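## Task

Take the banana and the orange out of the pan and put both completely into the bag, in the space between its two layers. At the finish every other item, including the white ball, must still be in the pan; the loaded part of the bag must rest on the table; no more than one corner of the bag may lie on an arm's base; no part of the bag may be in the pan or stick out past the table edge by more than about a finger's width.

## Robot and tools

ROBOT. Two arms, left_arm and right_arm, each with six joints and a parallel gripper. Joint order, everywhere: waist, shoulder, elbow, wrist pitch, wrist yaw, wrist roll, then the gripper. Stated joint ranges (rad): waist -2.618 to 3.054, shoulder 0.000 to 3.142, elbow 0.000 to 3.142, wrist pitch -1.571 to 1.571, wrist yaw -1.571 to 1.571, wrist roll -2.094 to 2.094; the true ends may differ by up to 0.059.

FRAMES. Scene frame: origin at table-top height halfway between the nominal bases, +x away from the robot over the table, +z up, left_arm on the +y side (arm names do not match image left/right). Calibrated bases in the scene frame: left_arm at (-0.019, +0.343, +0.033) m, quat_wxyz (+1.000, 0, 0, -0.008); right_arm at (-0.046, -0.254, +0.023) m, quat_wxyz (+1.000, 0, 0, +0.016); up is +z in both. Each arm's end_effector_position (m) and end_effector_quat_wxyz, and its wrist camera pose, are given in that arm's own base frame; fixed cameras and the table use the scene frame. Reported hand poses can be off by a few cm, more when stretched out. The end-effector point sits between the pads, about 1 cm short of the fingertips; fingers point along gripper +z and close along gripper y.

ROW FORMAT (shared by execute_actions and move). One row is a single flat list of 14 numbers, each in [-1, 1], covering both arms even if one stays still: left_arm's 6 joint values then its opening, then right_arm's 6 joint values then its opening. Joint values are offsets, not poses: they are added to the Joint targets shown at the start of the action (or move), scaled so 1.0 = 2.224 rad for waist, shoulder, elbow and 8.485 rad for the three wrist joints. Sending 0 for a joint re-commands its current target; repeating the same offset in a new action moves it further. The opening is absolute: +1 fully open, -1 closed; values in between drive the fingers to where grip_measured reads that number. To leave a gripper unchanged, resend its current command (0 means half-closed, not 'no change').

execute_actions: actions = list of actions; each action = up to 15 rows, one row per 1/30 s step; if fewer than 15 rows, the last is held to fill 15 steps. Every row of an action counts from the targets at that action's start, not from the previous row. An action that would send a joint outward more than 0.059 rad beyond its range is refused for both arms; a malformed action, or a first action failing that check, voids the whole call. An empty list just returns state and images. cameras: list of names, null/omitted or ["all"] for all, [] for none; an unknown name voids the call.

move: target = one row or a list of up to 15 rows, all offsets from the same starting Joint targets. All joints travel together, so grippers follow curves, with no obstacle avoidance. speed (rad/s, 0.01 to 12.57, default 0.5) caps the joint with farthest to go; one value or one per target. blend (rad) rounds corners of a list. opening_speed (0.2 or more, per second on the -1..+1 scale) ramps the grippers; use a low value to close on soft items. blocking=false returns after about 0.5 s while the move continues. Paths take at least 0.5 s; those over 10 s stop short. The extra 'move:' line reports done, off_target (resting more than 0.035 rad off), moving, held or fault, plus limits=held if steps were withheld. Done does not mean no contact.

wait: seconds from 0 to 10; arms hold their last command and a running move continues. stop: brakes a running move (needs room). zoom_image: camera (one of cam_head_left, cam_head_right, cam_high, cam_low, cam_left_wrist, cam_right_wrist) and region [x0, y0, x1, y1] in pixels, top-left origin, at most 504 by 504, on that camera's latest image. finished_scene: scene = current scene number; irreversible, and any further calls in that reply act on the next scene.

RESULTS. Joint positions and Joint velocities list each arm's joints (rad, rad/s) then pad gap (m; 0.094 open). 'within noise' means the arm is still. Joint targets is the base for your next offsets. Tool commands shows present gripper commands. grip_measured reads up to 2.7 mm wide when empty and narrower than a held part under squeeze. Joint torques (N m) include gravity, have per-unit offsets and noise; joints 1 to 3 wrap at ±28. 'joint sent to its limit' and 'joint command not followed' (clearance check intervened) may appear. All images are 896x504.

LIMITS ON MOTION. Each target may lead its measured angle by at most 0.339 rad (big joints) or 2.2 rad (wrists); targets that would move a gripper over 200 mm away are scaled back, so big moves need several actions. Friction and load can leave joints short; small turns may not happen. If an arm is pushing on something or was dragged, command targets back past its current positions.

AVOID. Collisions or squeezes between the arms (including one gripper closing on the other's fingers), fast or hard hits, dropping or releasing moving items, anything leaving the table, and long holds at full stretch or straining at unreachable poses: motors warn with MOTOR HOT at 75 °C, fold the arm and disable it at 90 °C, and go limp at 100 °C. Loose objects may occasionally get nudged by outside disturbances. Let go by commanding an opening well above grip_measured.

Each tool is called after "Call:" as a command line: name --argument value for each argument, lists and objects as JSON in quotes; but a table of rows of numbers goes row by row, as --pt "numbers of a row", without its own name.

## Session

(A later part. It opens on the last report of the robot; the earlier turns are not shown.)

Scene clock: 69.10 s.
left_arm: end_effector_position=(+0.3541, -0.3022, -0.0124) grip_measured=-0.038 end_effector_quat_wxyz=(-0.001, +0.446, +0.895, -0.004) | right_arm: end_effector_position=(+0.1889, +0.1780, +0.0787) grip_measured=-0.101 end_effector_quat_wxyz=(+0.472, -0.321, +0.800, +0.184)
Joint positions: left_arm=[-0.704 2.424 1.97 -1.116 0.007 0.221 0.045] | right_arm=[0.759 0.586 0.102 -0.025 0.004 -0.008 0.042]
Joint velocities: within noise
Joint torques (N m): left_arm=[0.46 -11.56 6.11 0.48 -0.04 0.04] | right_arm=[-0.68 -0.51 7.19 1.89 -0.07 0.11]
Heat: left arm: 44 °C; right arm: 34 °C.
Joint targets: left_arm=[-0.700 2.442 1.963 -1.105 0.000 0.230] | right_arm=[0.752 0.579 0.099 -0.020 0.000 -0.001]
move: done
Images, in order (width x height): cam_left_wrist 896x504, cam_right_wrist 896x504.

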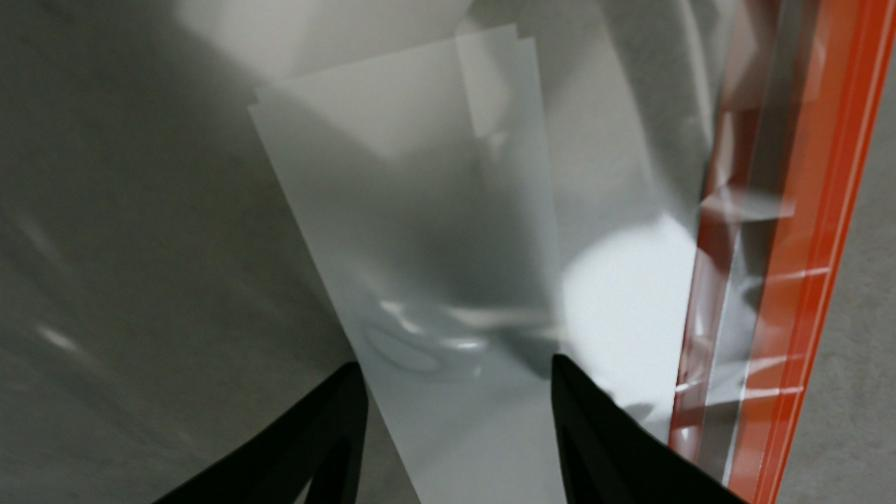

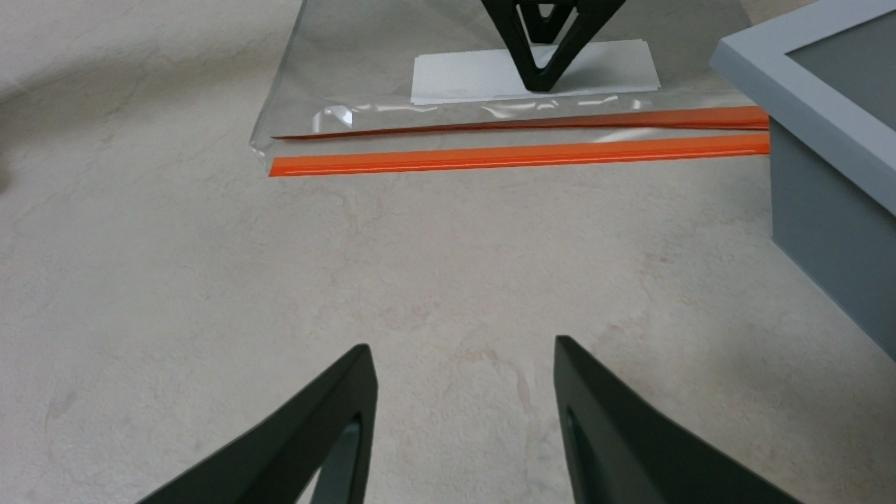

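Call:
move --pt "0 -0.012 0.0337 -0.0118 0 0 -0.25 0 0 0 0 0 0 -0.1" --pt "-0.054 -0.012 0.0337 -0.0118 0 0 -0.25 0 0 0 0 0 0 -0.1" --speed 0.25 --cameras '["cam_right_wrist","cam_left_wrist"]'

Scene clock: 70.80 s.
left_arm: end_effector_position=(+0.3130, -0.3380, -0.0003) grip_measured=-0.248 end_effector_quat_wxyz=(-0.015, +0.498, +0.867, +0.001) | right_arm: end_effector_position=(+0.1889, +0.1780, +0.0787) grip_measured=-0.101 end_effector_quat_wxyz=(+0.472, -0.321, +0.800, +0.184)
Joint positions: left_arm=[-0.822 2.424 2.019 -1.194 0.006 0.221 0.035] | right_arm=[0.759 0.586 0.102 -0.025 0.004 -0.008 0.042]
Joint velocities: within noise
Joint torques (N m): left_arm=[0.29 -13.65 8.7 0.19 -0.04 0.05] | right_arm=[-0.68 -0.51 7.17 1.89 -0.06 0.11]
Heat: left arm: 45 °C; right arm: 34 °C.
Joint targets: left_arm=[-0.820 2.415 2.037 -1.205 -0.001 0.230] | right_arm=[0.752 0.579 0.099 -0.020 0.000 -0.001]
move: done
Images, in order (width x height): cam_left_wrist 896x504, cam_right_wrist 896x504.

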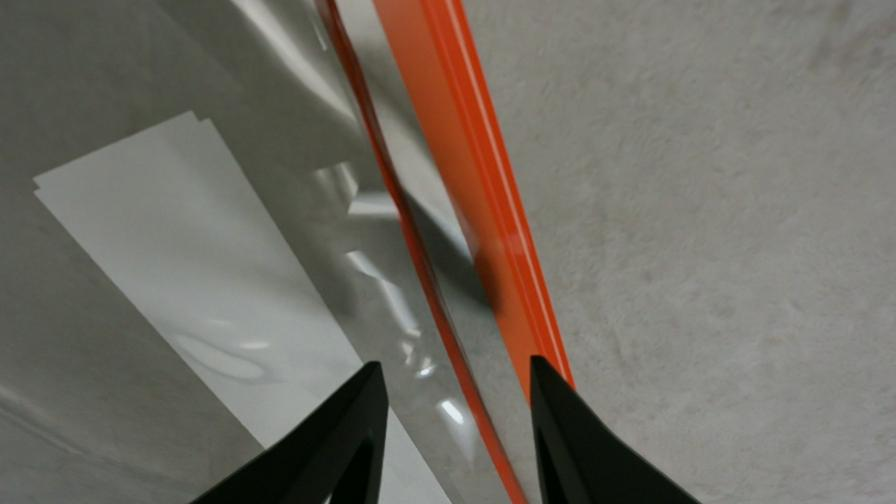

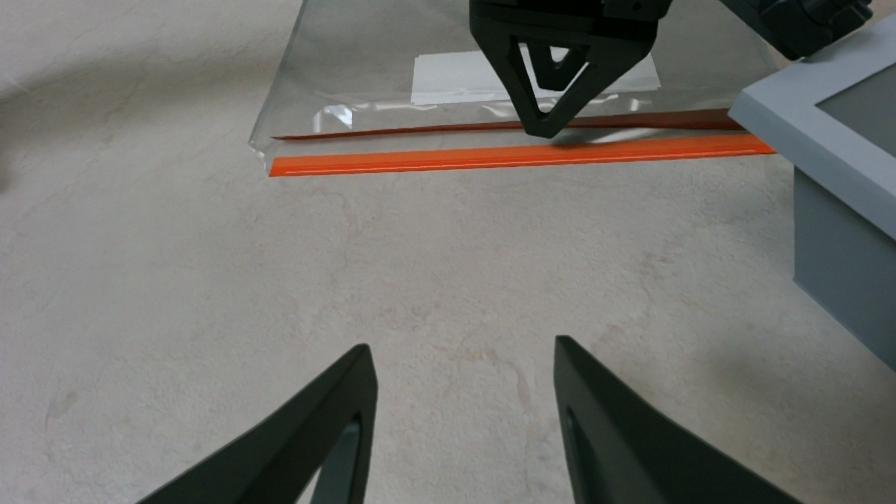

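Call:
move --target '[0,-0.0643,-0.1191,0.0147,0,-0.0389,-0.25,0,0,0,0,0,0,-0.1]' --speed 0.25 --cameras '["cam_right_wrist","cam_left_wrist"]'

Scene clock: 73.57 s.
left_arm: end_effector_position=(+0.2907, -0.3140, -0.0088) grip_measured=-0.248 end_effector_quat_wxyz=(-0.023, +0.358, +0.933, +0.008) | right_arm: end_effector_position=(+0.1889, +0.1780, +0.0787) grip_measured=-0.101 end_effector_quat_wxyz=(+0.472, -0.321, +0.800, +0.184)
Joint positions: left_arm=[-0.822 2.311 1.783 -1.092 0.006 -0.088 0.035] | right_arm=[0.759 0.586 0.102 -0.025 0.004 -0.008 0.042]
Joint velocities: within noise
Joint torques (N m): left_arm=[0.31 -15.02 5.67 0.4 -0.05 -0.15] | right_arm=[-0.68 -0.53 7.2 1.89 -0.07 0.11]
Heat: left arm: 45 °C; right arm: 34 °C.
Joint targets: left_arm=[-0.820 2.272 1.773 -1.081 -0.001 -0.100] | right_arm=[0.752 0.579 0.099 -0.020 0.000 -0.001]
move: off_target (left_arm); left_arm: the shoulder is farthest, 0.039 rad from its target
Images, in order (width x height): cam_left_wrist 896x504, cam_right_wrist 896x504.

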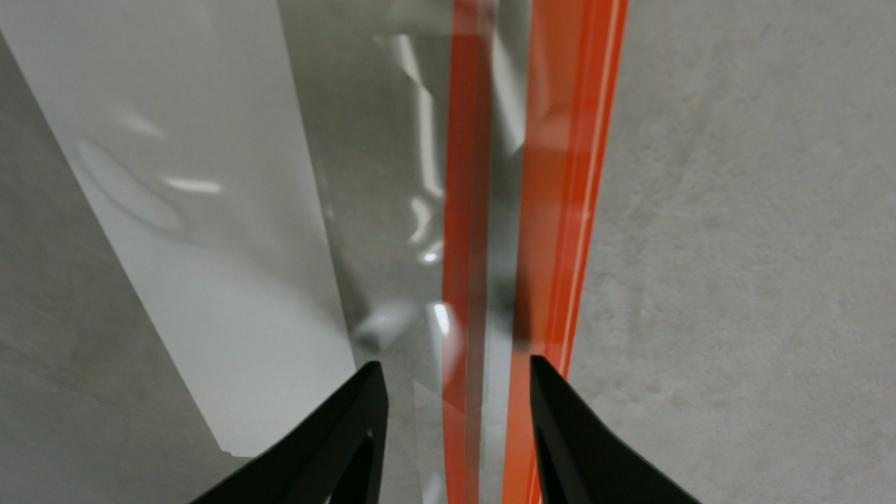

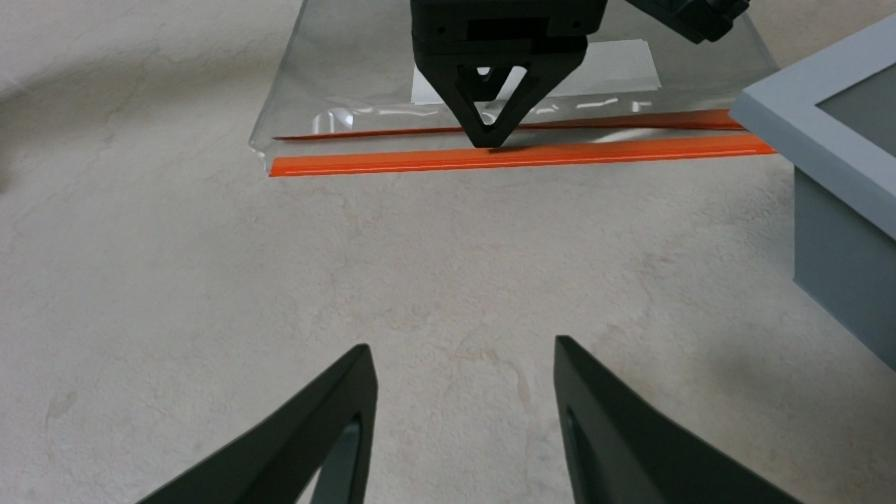

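Call:
move --pt "0 0.0 -0.0085 0.0022 0 0 -0.25 0 0 0 0 0 0 -0.1" --pt "0 0 -0.0085 0.0022 0 0 -1 0 0 0 0 0 0 -0.1" --speed 0.1 --opening_speed 0.5 --cameras '["cam_right_wrist","cam_left_wrist"]'

Scene clock: 76.53 s.
left_arm: end_effector_position=(+0.2898, -0.3131, -0.0134) grip_measured=-0.983 end_effector_quat_wxyz=(-0.023, +0.358, +0.933, +0.008) | right_arm: end_effector_position=(+0.1889, +0.1780, +0.0787) grip_measured=-0.101 end_effector_quat_wxyz=(+0.472, -0.321, +0.800, +0.184)
Joint positions: left_arm=[-0.822 2.311 1.764 -1.072 0.006 -0.089 0.001] | right_arm=[0.759 0.586 0.102 -0.025 0.004 -0.008 0.042]
Joint velocities: within noise
Joint torques (N m): left_arm=[0.25 -15.01 5.59 0.4 -0.05 -0.13] | right_arm=[-0.68 -0.51 7.19 1.89 -0.06 0.11]
Heat: left arm: 45 °C; right arm: 34 °C.
Joint targets: left_arm=[-0.820 2.272 1.754 -1.062 -0.001 -0.100] | right_arm=[0.752 0.579 0.099 -0.020 0.000 -0.001]
move: off_target (left_arm); target 2's new numbers were sent with left_arm's shoulder 0.039 rad from that target; left_arm: the shoulder is farthest, 0.039 rad from its target
Images, in order (width x height): cam_left_wrist 896x504, cam_right_wrist 896x504.

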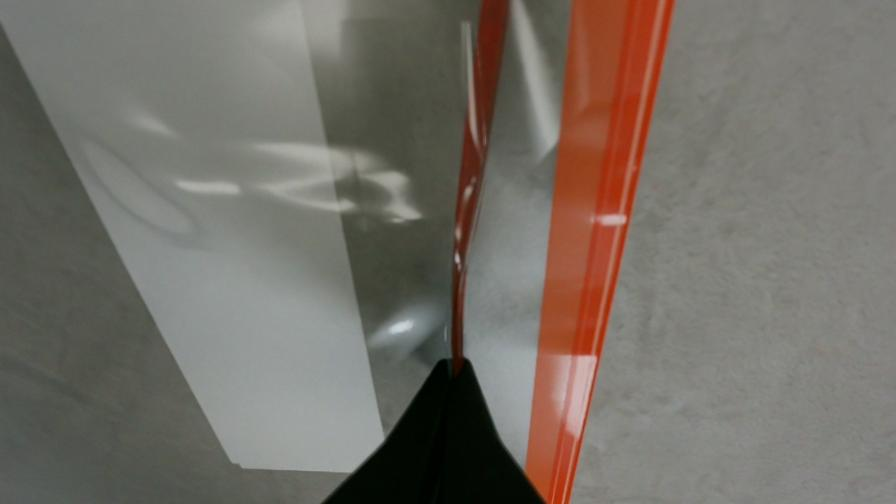

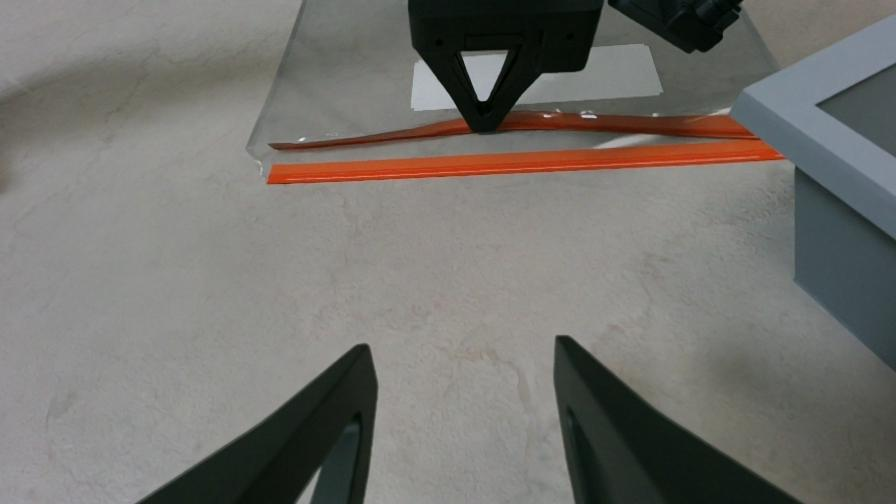

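Call:
move --target '[0,-0.0405,0.1214,-0.0371,0,0,-1,0,0,0,0,0,0,-0.1]' --speed 0.15

Scene clock: 79.47 s.
left_arm: end_effector_position=(+0.2917, -0.3151, +0.0853) grip_measured=-0.983 end_effector_quat_wxyz=(-0.004, +0.358, +0.934, -0.001) | right_arm: end_effector_position=(+0.1889, +0.1780, +0.0787) grip_measured=-0.101 end_effector_quat_wxyz=(+0.472, -0.321, +0.800, +0.184)
Joint positions: left_arm=[-0.822 2.217 2.004 -1.365 0.006 -0.089 0.001] | right_arm=[0.759 0.586 0.102 -0.025 0.004 -0.008 0.042]
Joint velocities: within noise
Joint torques (N m): left_arm=[0.32 -14.34 8.9 0.22 -0.07 -0.14] | right_arm=[-0.66 -0.53 7.19 1.89 -0.07 0.11]
Heat: left arm: 46 °C; right arm: 34 °C.
Joint targets: left_arm=[-0.820 2.182 2.024 -1.377 -0.001 -0.100] | right_arm=[0.752 0.579 0.099 -0.020 0.000 -0.001]
move: done

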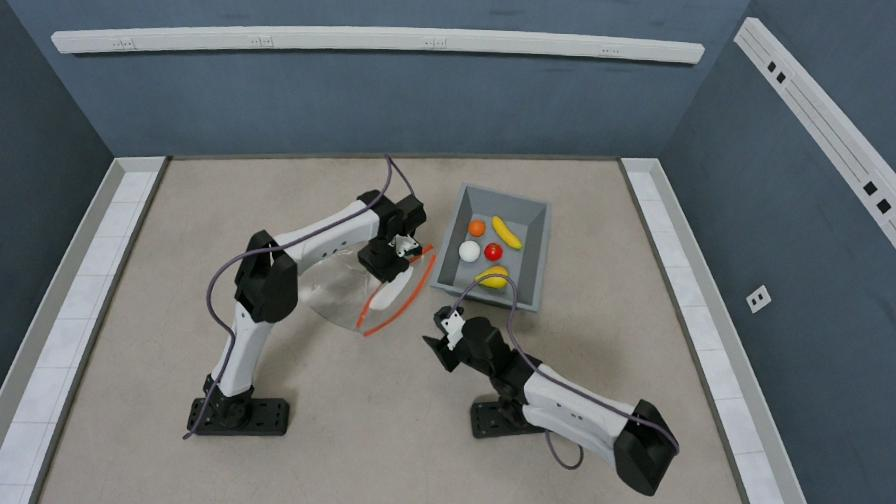

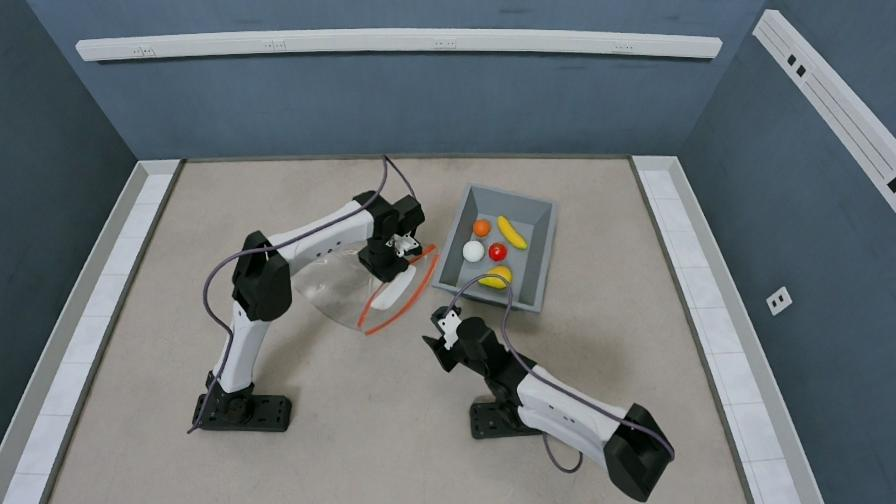

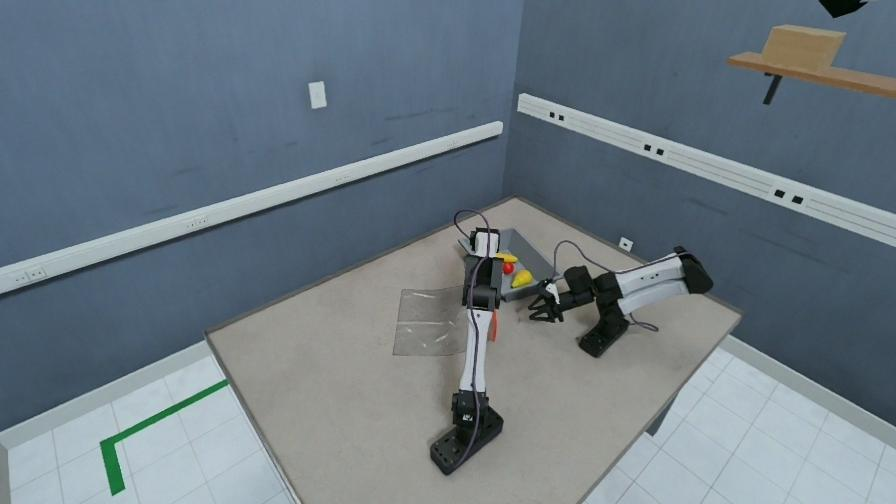

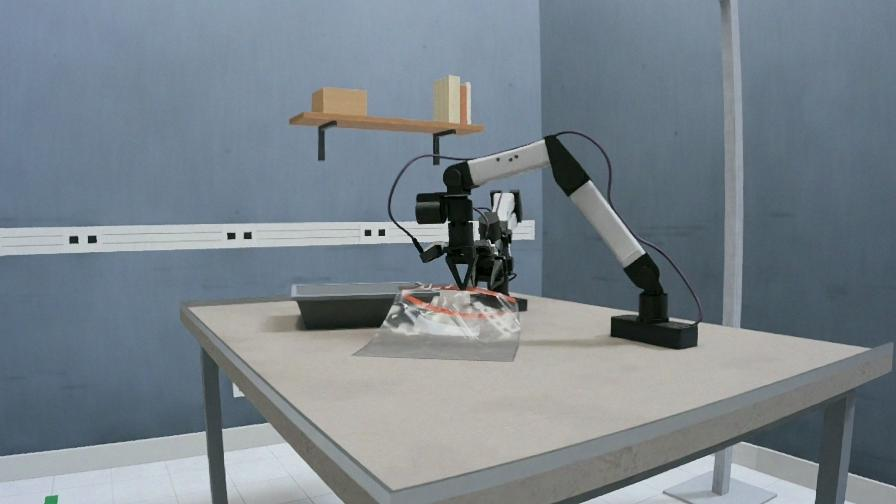

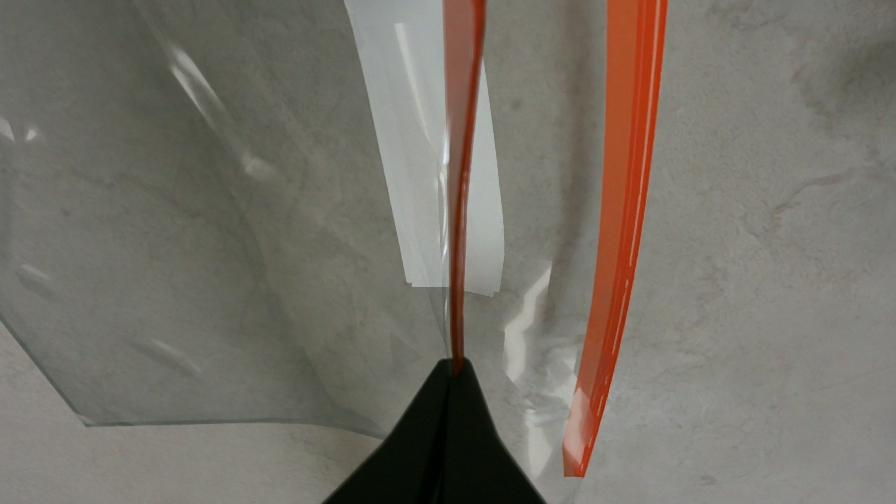

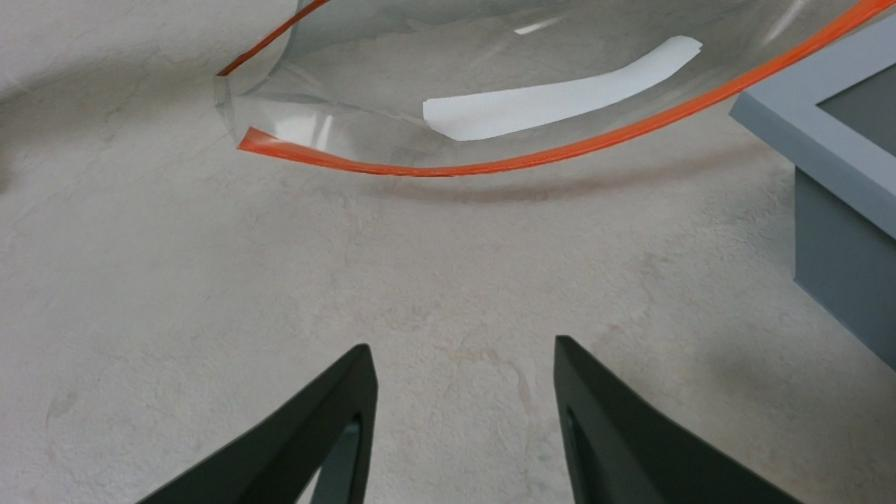

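Call:
move --pt "0.0517 -0.0414 -0.0746 0.0091 0 0 -1 0 0.0823 0.1767 -0.0483 0 0 0.4" --pt "0.0517 -0.0414 -0.0746 0.0091 0 0 -1 -0.3327 0.0823 0.1767 -0.0483 0 0 0.4" --pt "0.0517 -0.0414 -0.0746 0.0091 0 0 -1 -0.3327 0.527 0.5706 -0.0704 0 0 0.4" --speed '[0.25,0.9,0.8]'

Scene clock: 85.07 s.
left_arm: end_effector_position=(+0.3118, -0.2697, +0.0870) grip_measured=-0.983 end_effector_quat_wxyz=(+0.000, +0.306, +0.952, -0.003) | right_arm: end_effector_position=(+0.4425, +0.0080, +0.1221) grip_measured=+0.399 end_effector_quat_wxyz=(+0.271, -0.012, +0.963, +0.001)
Joint positions: left_arm=[-0.711 2.127 1.868 -1.309 0.006 -0.089 0.001] | right_arm=[0.019 1.745 1.339 -0.617 0.002 -0.007 0.066]
Joint velocities: within noise
Joint torques (N m): left_arm=[0.62 -13.87 6 0.52 -0.05 -0.14] | right_arm=[-0.69 -7.77 9.77 1.25 -0.04 0.11]
Heat: left arm: 48 °C; right arm: 34 °C.
Joint targets: left_arm=[-0.705 2.090 1.858 -1.300 -0.001 -0.100] | right_arm=[0.011 1.751 1.369 -0.617 0.000 -0.001]
move: off_target (left_arm); left_arm: the shoulder is farthest, 0.037 rad from its target

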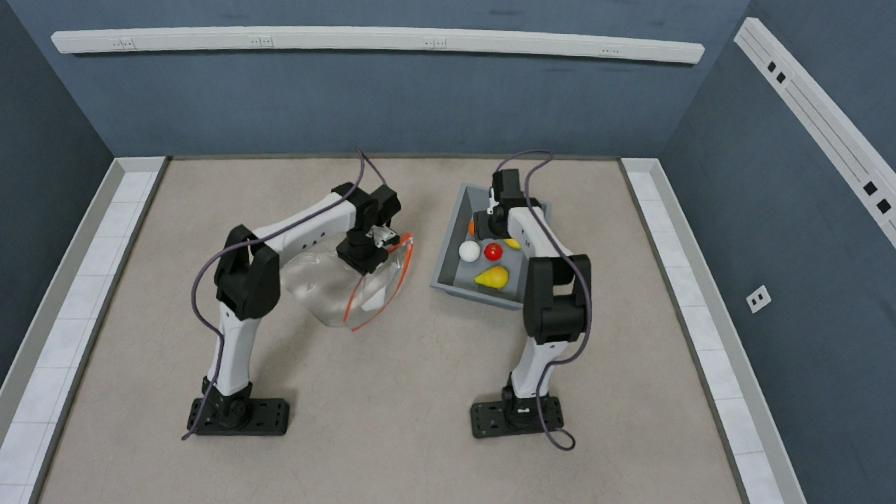

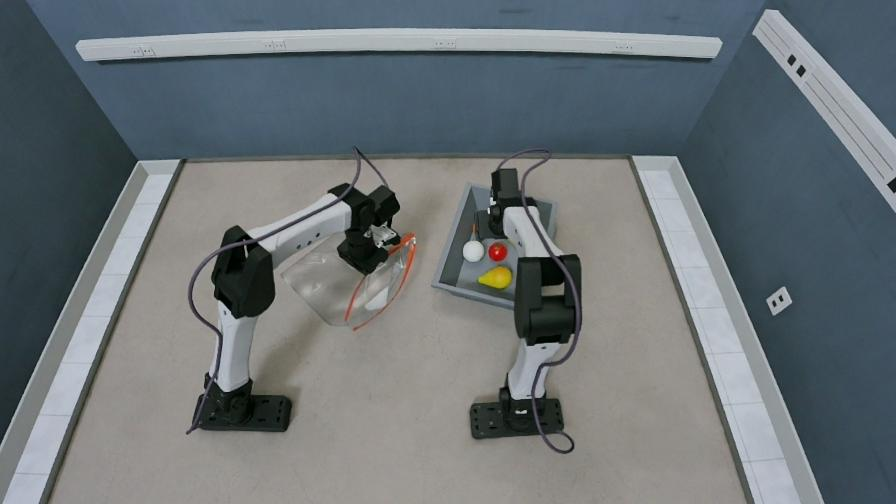

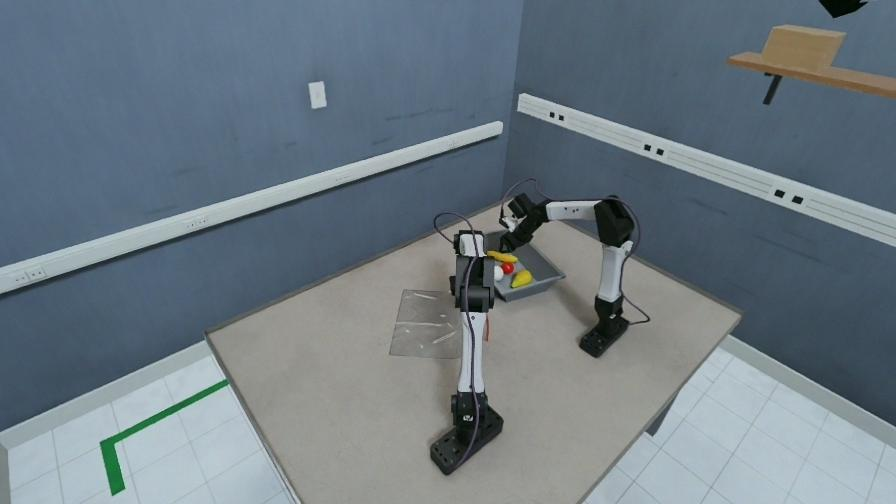

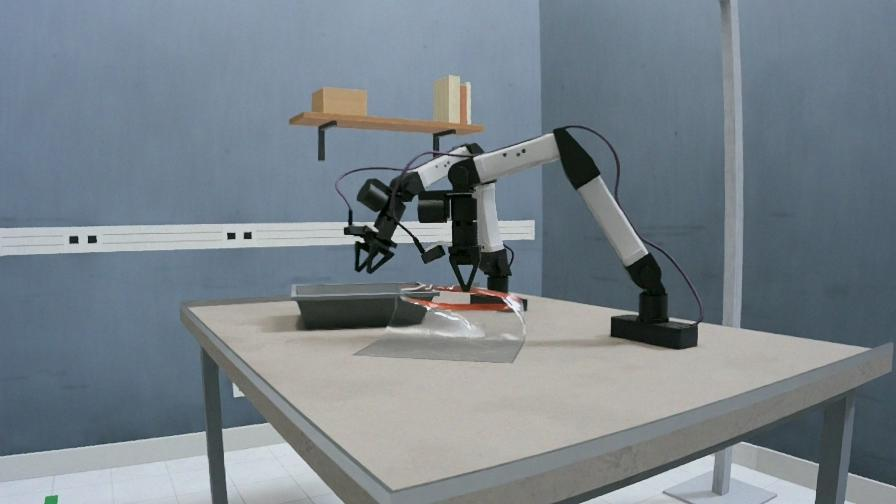

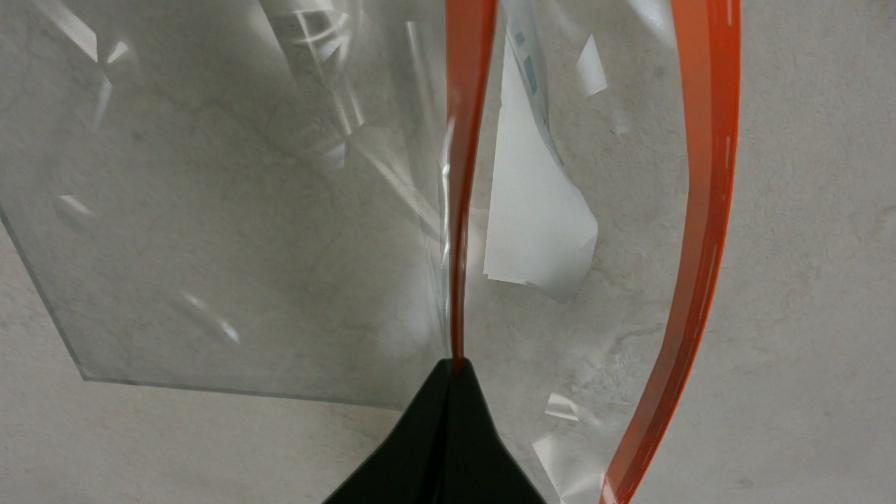

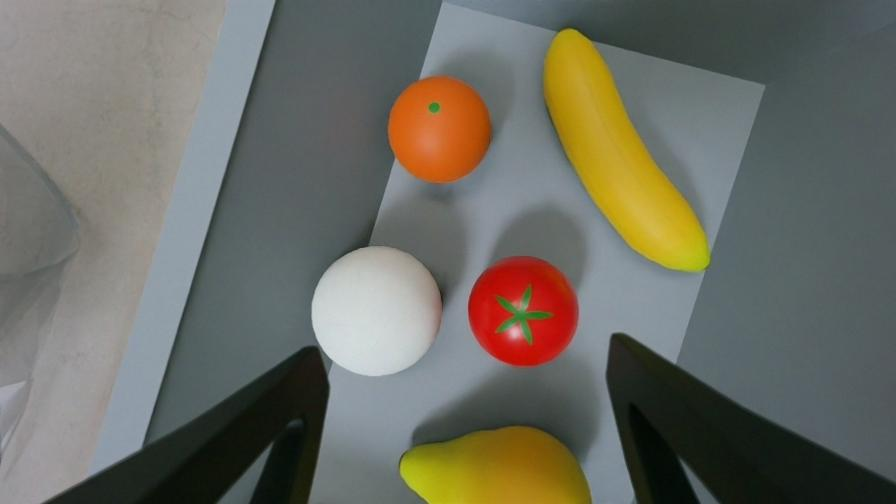

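Call:
move --target '[0,0,0,0,0,0,-1,-0.0661,0.1452,0.0418,0.0282,0,-0.0766,0.2]' --speed 0.4 --cameras '["cam_right_wrist"]'

Scene clock: 88.20 s.
left_arm: end_effector_position=(+0.3119, -0.2697, +0.0870) grip_measured=-0.983 end_effector_quat_wxyz=(+0.000, +0.306, +0.952, -0.003) | right_arm: end_effector_position=(+0.5007, -0.0661, +0.0392) grip_measured=+0.201 end_effector_quat_wxyz=(+0.248, -0.244, +0.932, -0.102)
Joint positions: left_arm=[-0.711 2.127 1.868 -1.309 0.006 -0.089 0.001] | right_arm=[-0.131 2.064 1.432 -0.396 0.001 -0.643 0.056]
Joint velocities: within noise
Joint torques (N m): left_arm=[0.61 -13.89 6.02 0.52 -0.06 -0.13] | right_arm=[-0.4 -9.72 9.44 1.42 -0.07 -0.04]
Heat: left arm: 48 °C; right arm: 33 °C.
Joint targets: left_arm=[-0.705 2.090 1.858 -1.299 -0.001 -0.100] | right_arm=[-0.135 2.074 1.461 -0.378 0.000 -0.651]
move: off_target (left_arm); left_arm: the shoulder is farthest, 0.037 rad from its target
Images, in order (width x height): cam_right_wrist 896x504.

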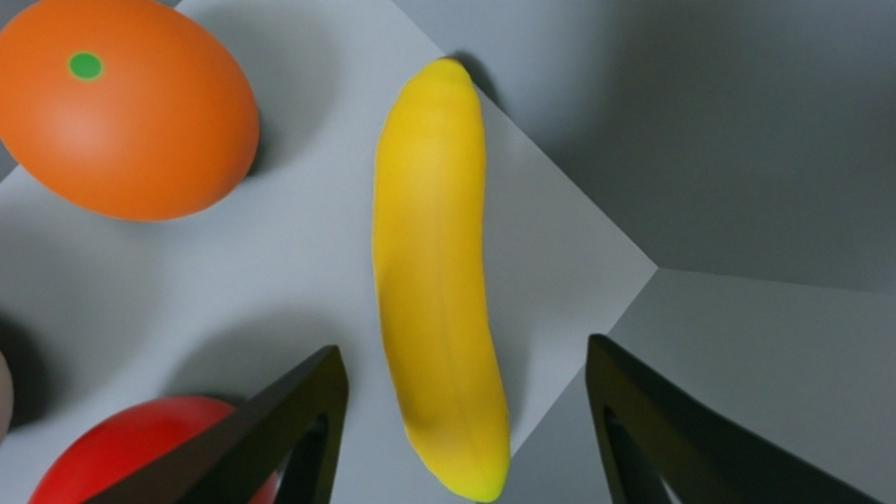

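Call:
move --target '[0,0,0,0,0,0,-1,0,0.0211,-0.0477,0.0204,0,0,0.2]' --speed 0.2 --cameras '["cam_right_wrist"]'

Scene clock: 90.13 s.
left_arm: end_effector_position=(+0.3119, -0.2697, +0.0870) grip_measured=-0.983 end_effector_quat_wxyz=(+0.000, +0.306, +0.952, -0.003) | right_arm: end_effector_position=(+0.5097, -0.0675, +0.0149) grip_measured=+0.201 end_effector_quat_wxyz=(+0.273, -0.242, +0.924, -0.112)
Joint positions: left_arm=[-0.711 2.127 1.868 -1.309 0.006 -0.089 0.001] | right_arm=[-0.131 2.107 1.359 -0.223 0.001 -0.644 0.056]
Joint velocities: within noise
Joint torques (N m): left_arm=[0.55 -13.85 6.04 0.51 -0.04 -0.14] | right_arm=[-0.36 -9.57 6.02 1.5 -0.07 -0.01]
Heat: left arm: 48 °C; right arm: 33 °C.
Joint targets: left_arm=[-0.705 2.090 1.858 -1.299 -0.001 -0.100] | right_arm=[-0.135 2.121 1.356 -0.205 0.000 -0.651]
move: off_target (left_arm); left_arm: the shoulder is farthest, 0.037 rad from its target
Images, in order (width x height): cam_right_wrist 896x504.

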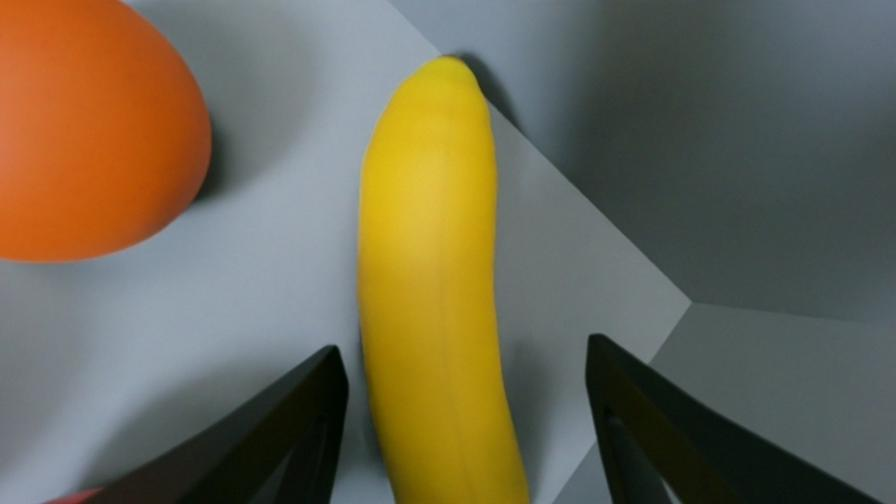

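Call:
move --target '[0,0,0,0,0,0,-1,0,0.0135,-0.006,0.0045,0,0,0.2]' --speed 0.15 --cameras '["cam_right_wrist"]'

Scene clock: 91.27 s.
left_arm: end_effector_position=(+0.3119, -0.2697, +0.0870) grip_measured=-0.983 end_effector_quat_wxyz=(+0.000, +0.306, +0.952, -0.003) | right_arm: end_effector_position=(+0.5148, -0.0689, +0.0081) grip_measured=+0.201 end_effector_quat_wxyz=(+0.282, -0.241, +0.921, -0.116)
Joint positions: left_arm=[-0.711 2.127 1.868 -1.309 0.006 -0.089 0.001] | right_arm=[-0.133 2.13 1.352 -0.174 0.001 -0.644 0.056]
Joint velocities: within noise
Joint torques (N m): left_arm=[0.58 -13.82 5.98 0.52 -0.06 -0.13] | right_arm=[-0.24 -9.06 5.39 1.47 -0.06 0]
Heat: left arm: 48 °C; right arm: 33 °C.
Joint targets: left_arm=[-0.705 2.090 1.858 -1.299 -0.001 -0.100] | right_arm=[-0.135 2.151 1.342 -0.167 0.000 -0.651]
move: off_target (left_arm); left_arm: the shoulder is farthest, 0.037 rad from its target
Images, in order (width x height): cam_right_wrist 896x504.

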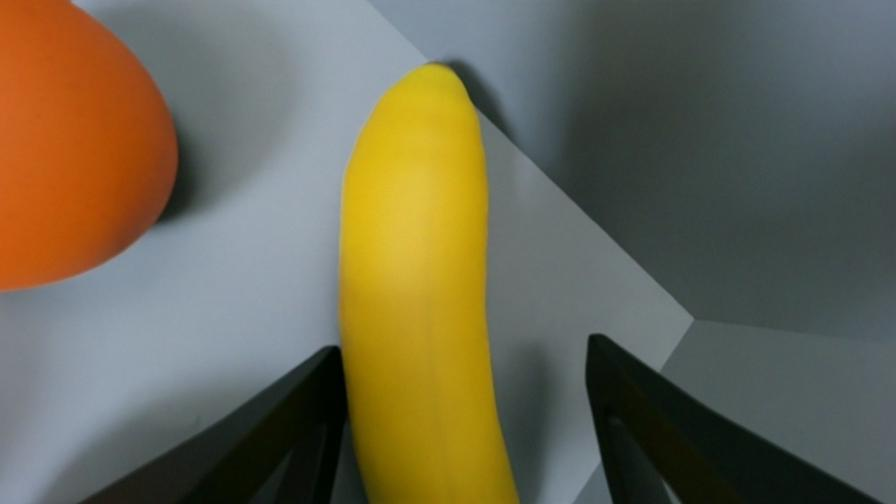

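Call:
move --pt "0 0 0 0 0 0 -1 0.004 0.009 -0.006 0.003 0 0 0.2" --pt "0 0 0 0 0 0 -1 0.004 0.009 -0.006 0.003 0 0 -0.5" --speed 0.15 --opening_speed 0.5 --cameras '["cam_right_wrist"]'

Scene clock: 94.17 s.
left_arm: end_effector_position=(+0.3119, -0.2697, +0.0870) grip_measured=-0.983 end_effector_quat_wxyz=(+0.000, +0.306, +0.952, -0.003) | right_arm: end_effector_position=(+0.5189, -0.0666, +0.0033) grip_measured=-0.437 end_effector_quat_wxyz=(+0.292, -0.243, +0.918, -0.116)
Joint positions: left_arm=[-0.711 2.127 1.868 -1.309 0.006 -0.089 0.001] | right_arm=[-0.13 2.144 1.341 -0.129 -0.007 -0.646 0.026]
Joint velocities: within noise
Joint torques (N m): left_arm=[0.59 -13.86 6 0.51 -0.06 -0.14] | right_arm=[0.36 -8.58 5.09 1.27 0.01 0.02]
Heat: left arm: 49 °C; right arm: 33 °C.
Joint targets: left_arm=[-0.705 2.090 1.858 -1.299 -0.001 -0.100] | right_arm=[-0.127 2.172 1.329 -0.141 0.000 -0.651]
move: off_target (left_arm); left_arm: the shoulder is farthest, 0.037 rad from its target
Images, in order (width x height): cam_right_wrist 896x504.

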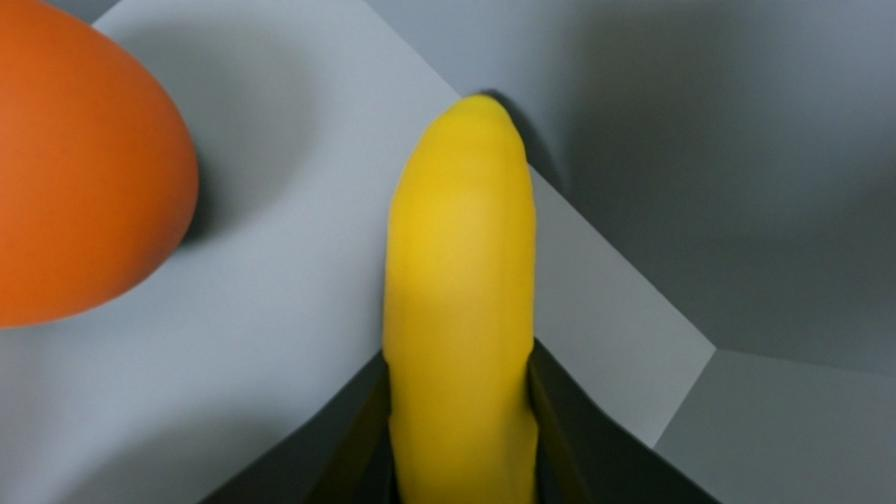

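Call:
move --pt "0 0 0 0 0 0 -1 0 -0.054 0.036 -0.0236 0 0 -0.6" --pt "0 0 0 0 0 0 -1 0 -0.1893 0.018 -0.0561 0 0 -0.6" --pt "0 0 0 0 0 0 -1 0 -0.634 -0.3763 -0.0341 0 0.0766 -0.6" --pt "0 0 0 0 0 0 -1 0.3323 -0.634 -0.3763 -0.0341 0 0.0766 -0.6" --pt "0 0 0 0 0 0 -1 0.3323 -0.5706 -0.5243 0.0213 0 0.0766 -0.6" --speed '[0.25,0.5,0.8,0.8,0.5]' --blend '[0.03,0.05,0.1,0.1,0]' --cameras '["cam_right_wrist","cam_left_wrist","cam_head_right"]'

Scene clock: 100.20 s.
left_arm: end_effector_position=(+0.3119, -0.2697, +0.0870) grip_measured=-0.983 end_effector_quat_wxyz=(+0.000, +0.306, +0.952, -0.003) | right_arm: end_effector_position=(+0.2156, +0.1497, +0.0383) grip_measured=-0.444 end_effector_quat_wxyz=(+0.395, -0.275, +0.868, +0.123)
Joint positions: left_arm=[-0.711 2.127 1.868 -1.309 0.006 -0.089 0.001] | right_arm=[0.605 0.897 0.162 0.017 -0.003 -0.008 0.026]
Joint velocities: within noise
Joint torques (N m): left_arm=[0.57 -13.86 5.97 0.51 -0.05 -0.14] | right_arm=[0.77 -0.68 6.78 1.88 0 0.12]
Heat: left arm: 49 °C; right arm: 34 °C.
Joint targets: left_arm=[-0.705 2.090 1.858 -1.299 -0.001 -0.100] | right_arm=[0.613 0.902 0.162 0.040 0.000 -0.001]
move: off_target (left_arm); left_arm: the shoulder is farthest, 0.037 rad from its target
Images, in order (width x height): cam_head_right 896x504, cam_left_wrist 896x504, cam_right_wrist 896x504.

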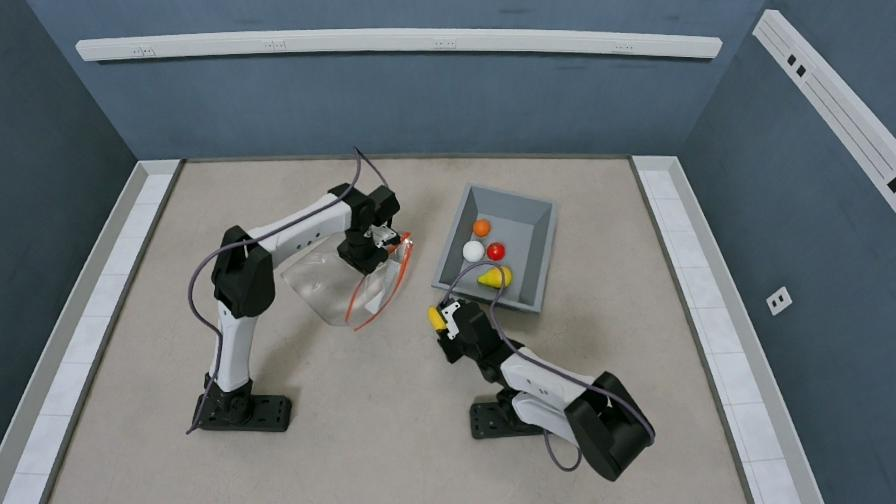

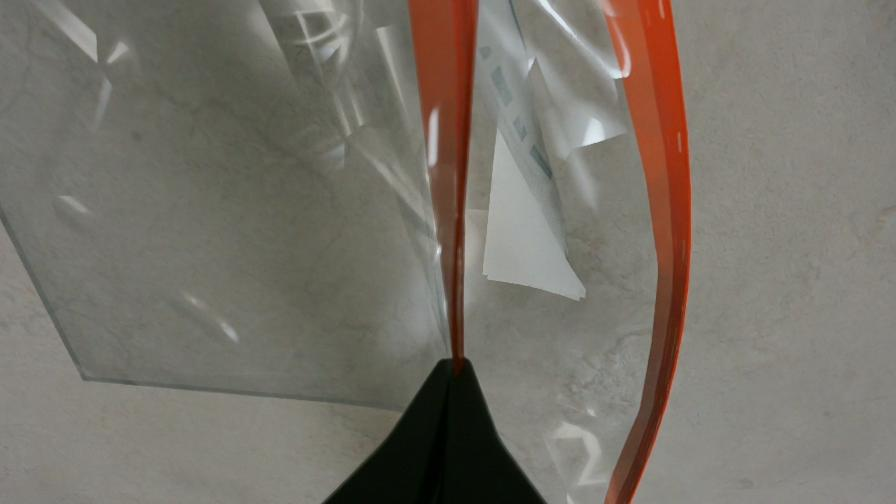

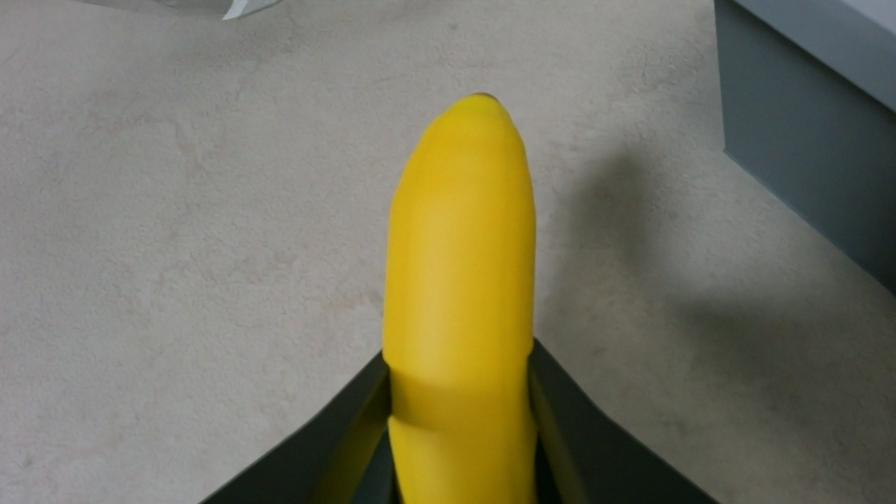

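Call:
move --target '[0,0,0,0,0,0,-1,0.0247,0.2471,0.0133,0.079,0,0,-0.6]' --speed 0.3 --cameras '["cam_right_wrist","cam_left_wrist"]'

Scene clock: 103.60 s.
left_arm: end_effector_position=(+0.3119, -0.2697, +0.0870) grip_measured=-0.983 end_effector_quat_wxyz=(+0.000, +0.306, +0.952, -0.003) | right_arm: end_effector_position=(+0.2531, +0.1971, +0.0229) grip_measured=-0.444 end_effector_quat_wxyz=(+0.447, -0.289, +0.832, +0.153)
Joint positions: left_arm=[-0.711 2.127 1.868 -1.309 0.006 -0.089 0.001] | right_arm=[0.66 1.443 0.172 0.686 -0.003 -0.008 0.026]
Joint velocities: within noise
Joint torques (N m): left_arm=[0.59 -13.86 6 0.52 -0.06 -0.14] | right_arm=[0.75 -2.84 6.74 2.03 0.01 0.11]
Heat: left arm: 50 °C; right arm: 33 °C.
Joint targets: left_arm=[-0.705 2.090 1.858 -1.299 -0.001 -0.100] | right_arm=[0.668 1.452 0.192 0.710 0.000 -0.001]
move: off_target (left_arm); left_arm: the shoulder is farthest, 0.037 rad from its target
Images, in order (width x height): cam_left_wrist 896x504, cam_right_wrist 896x504.

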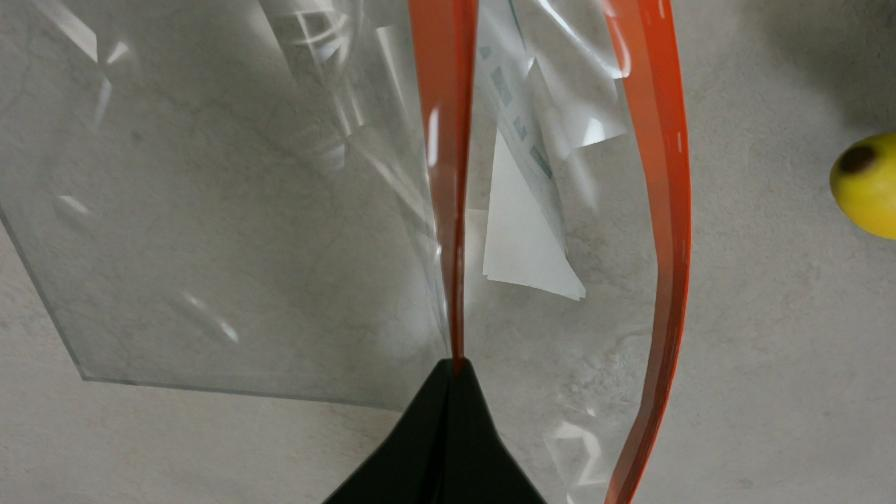

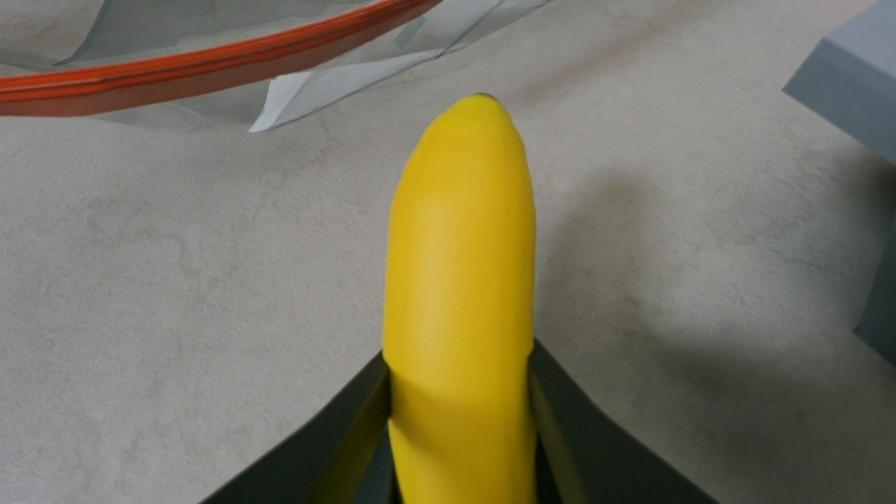

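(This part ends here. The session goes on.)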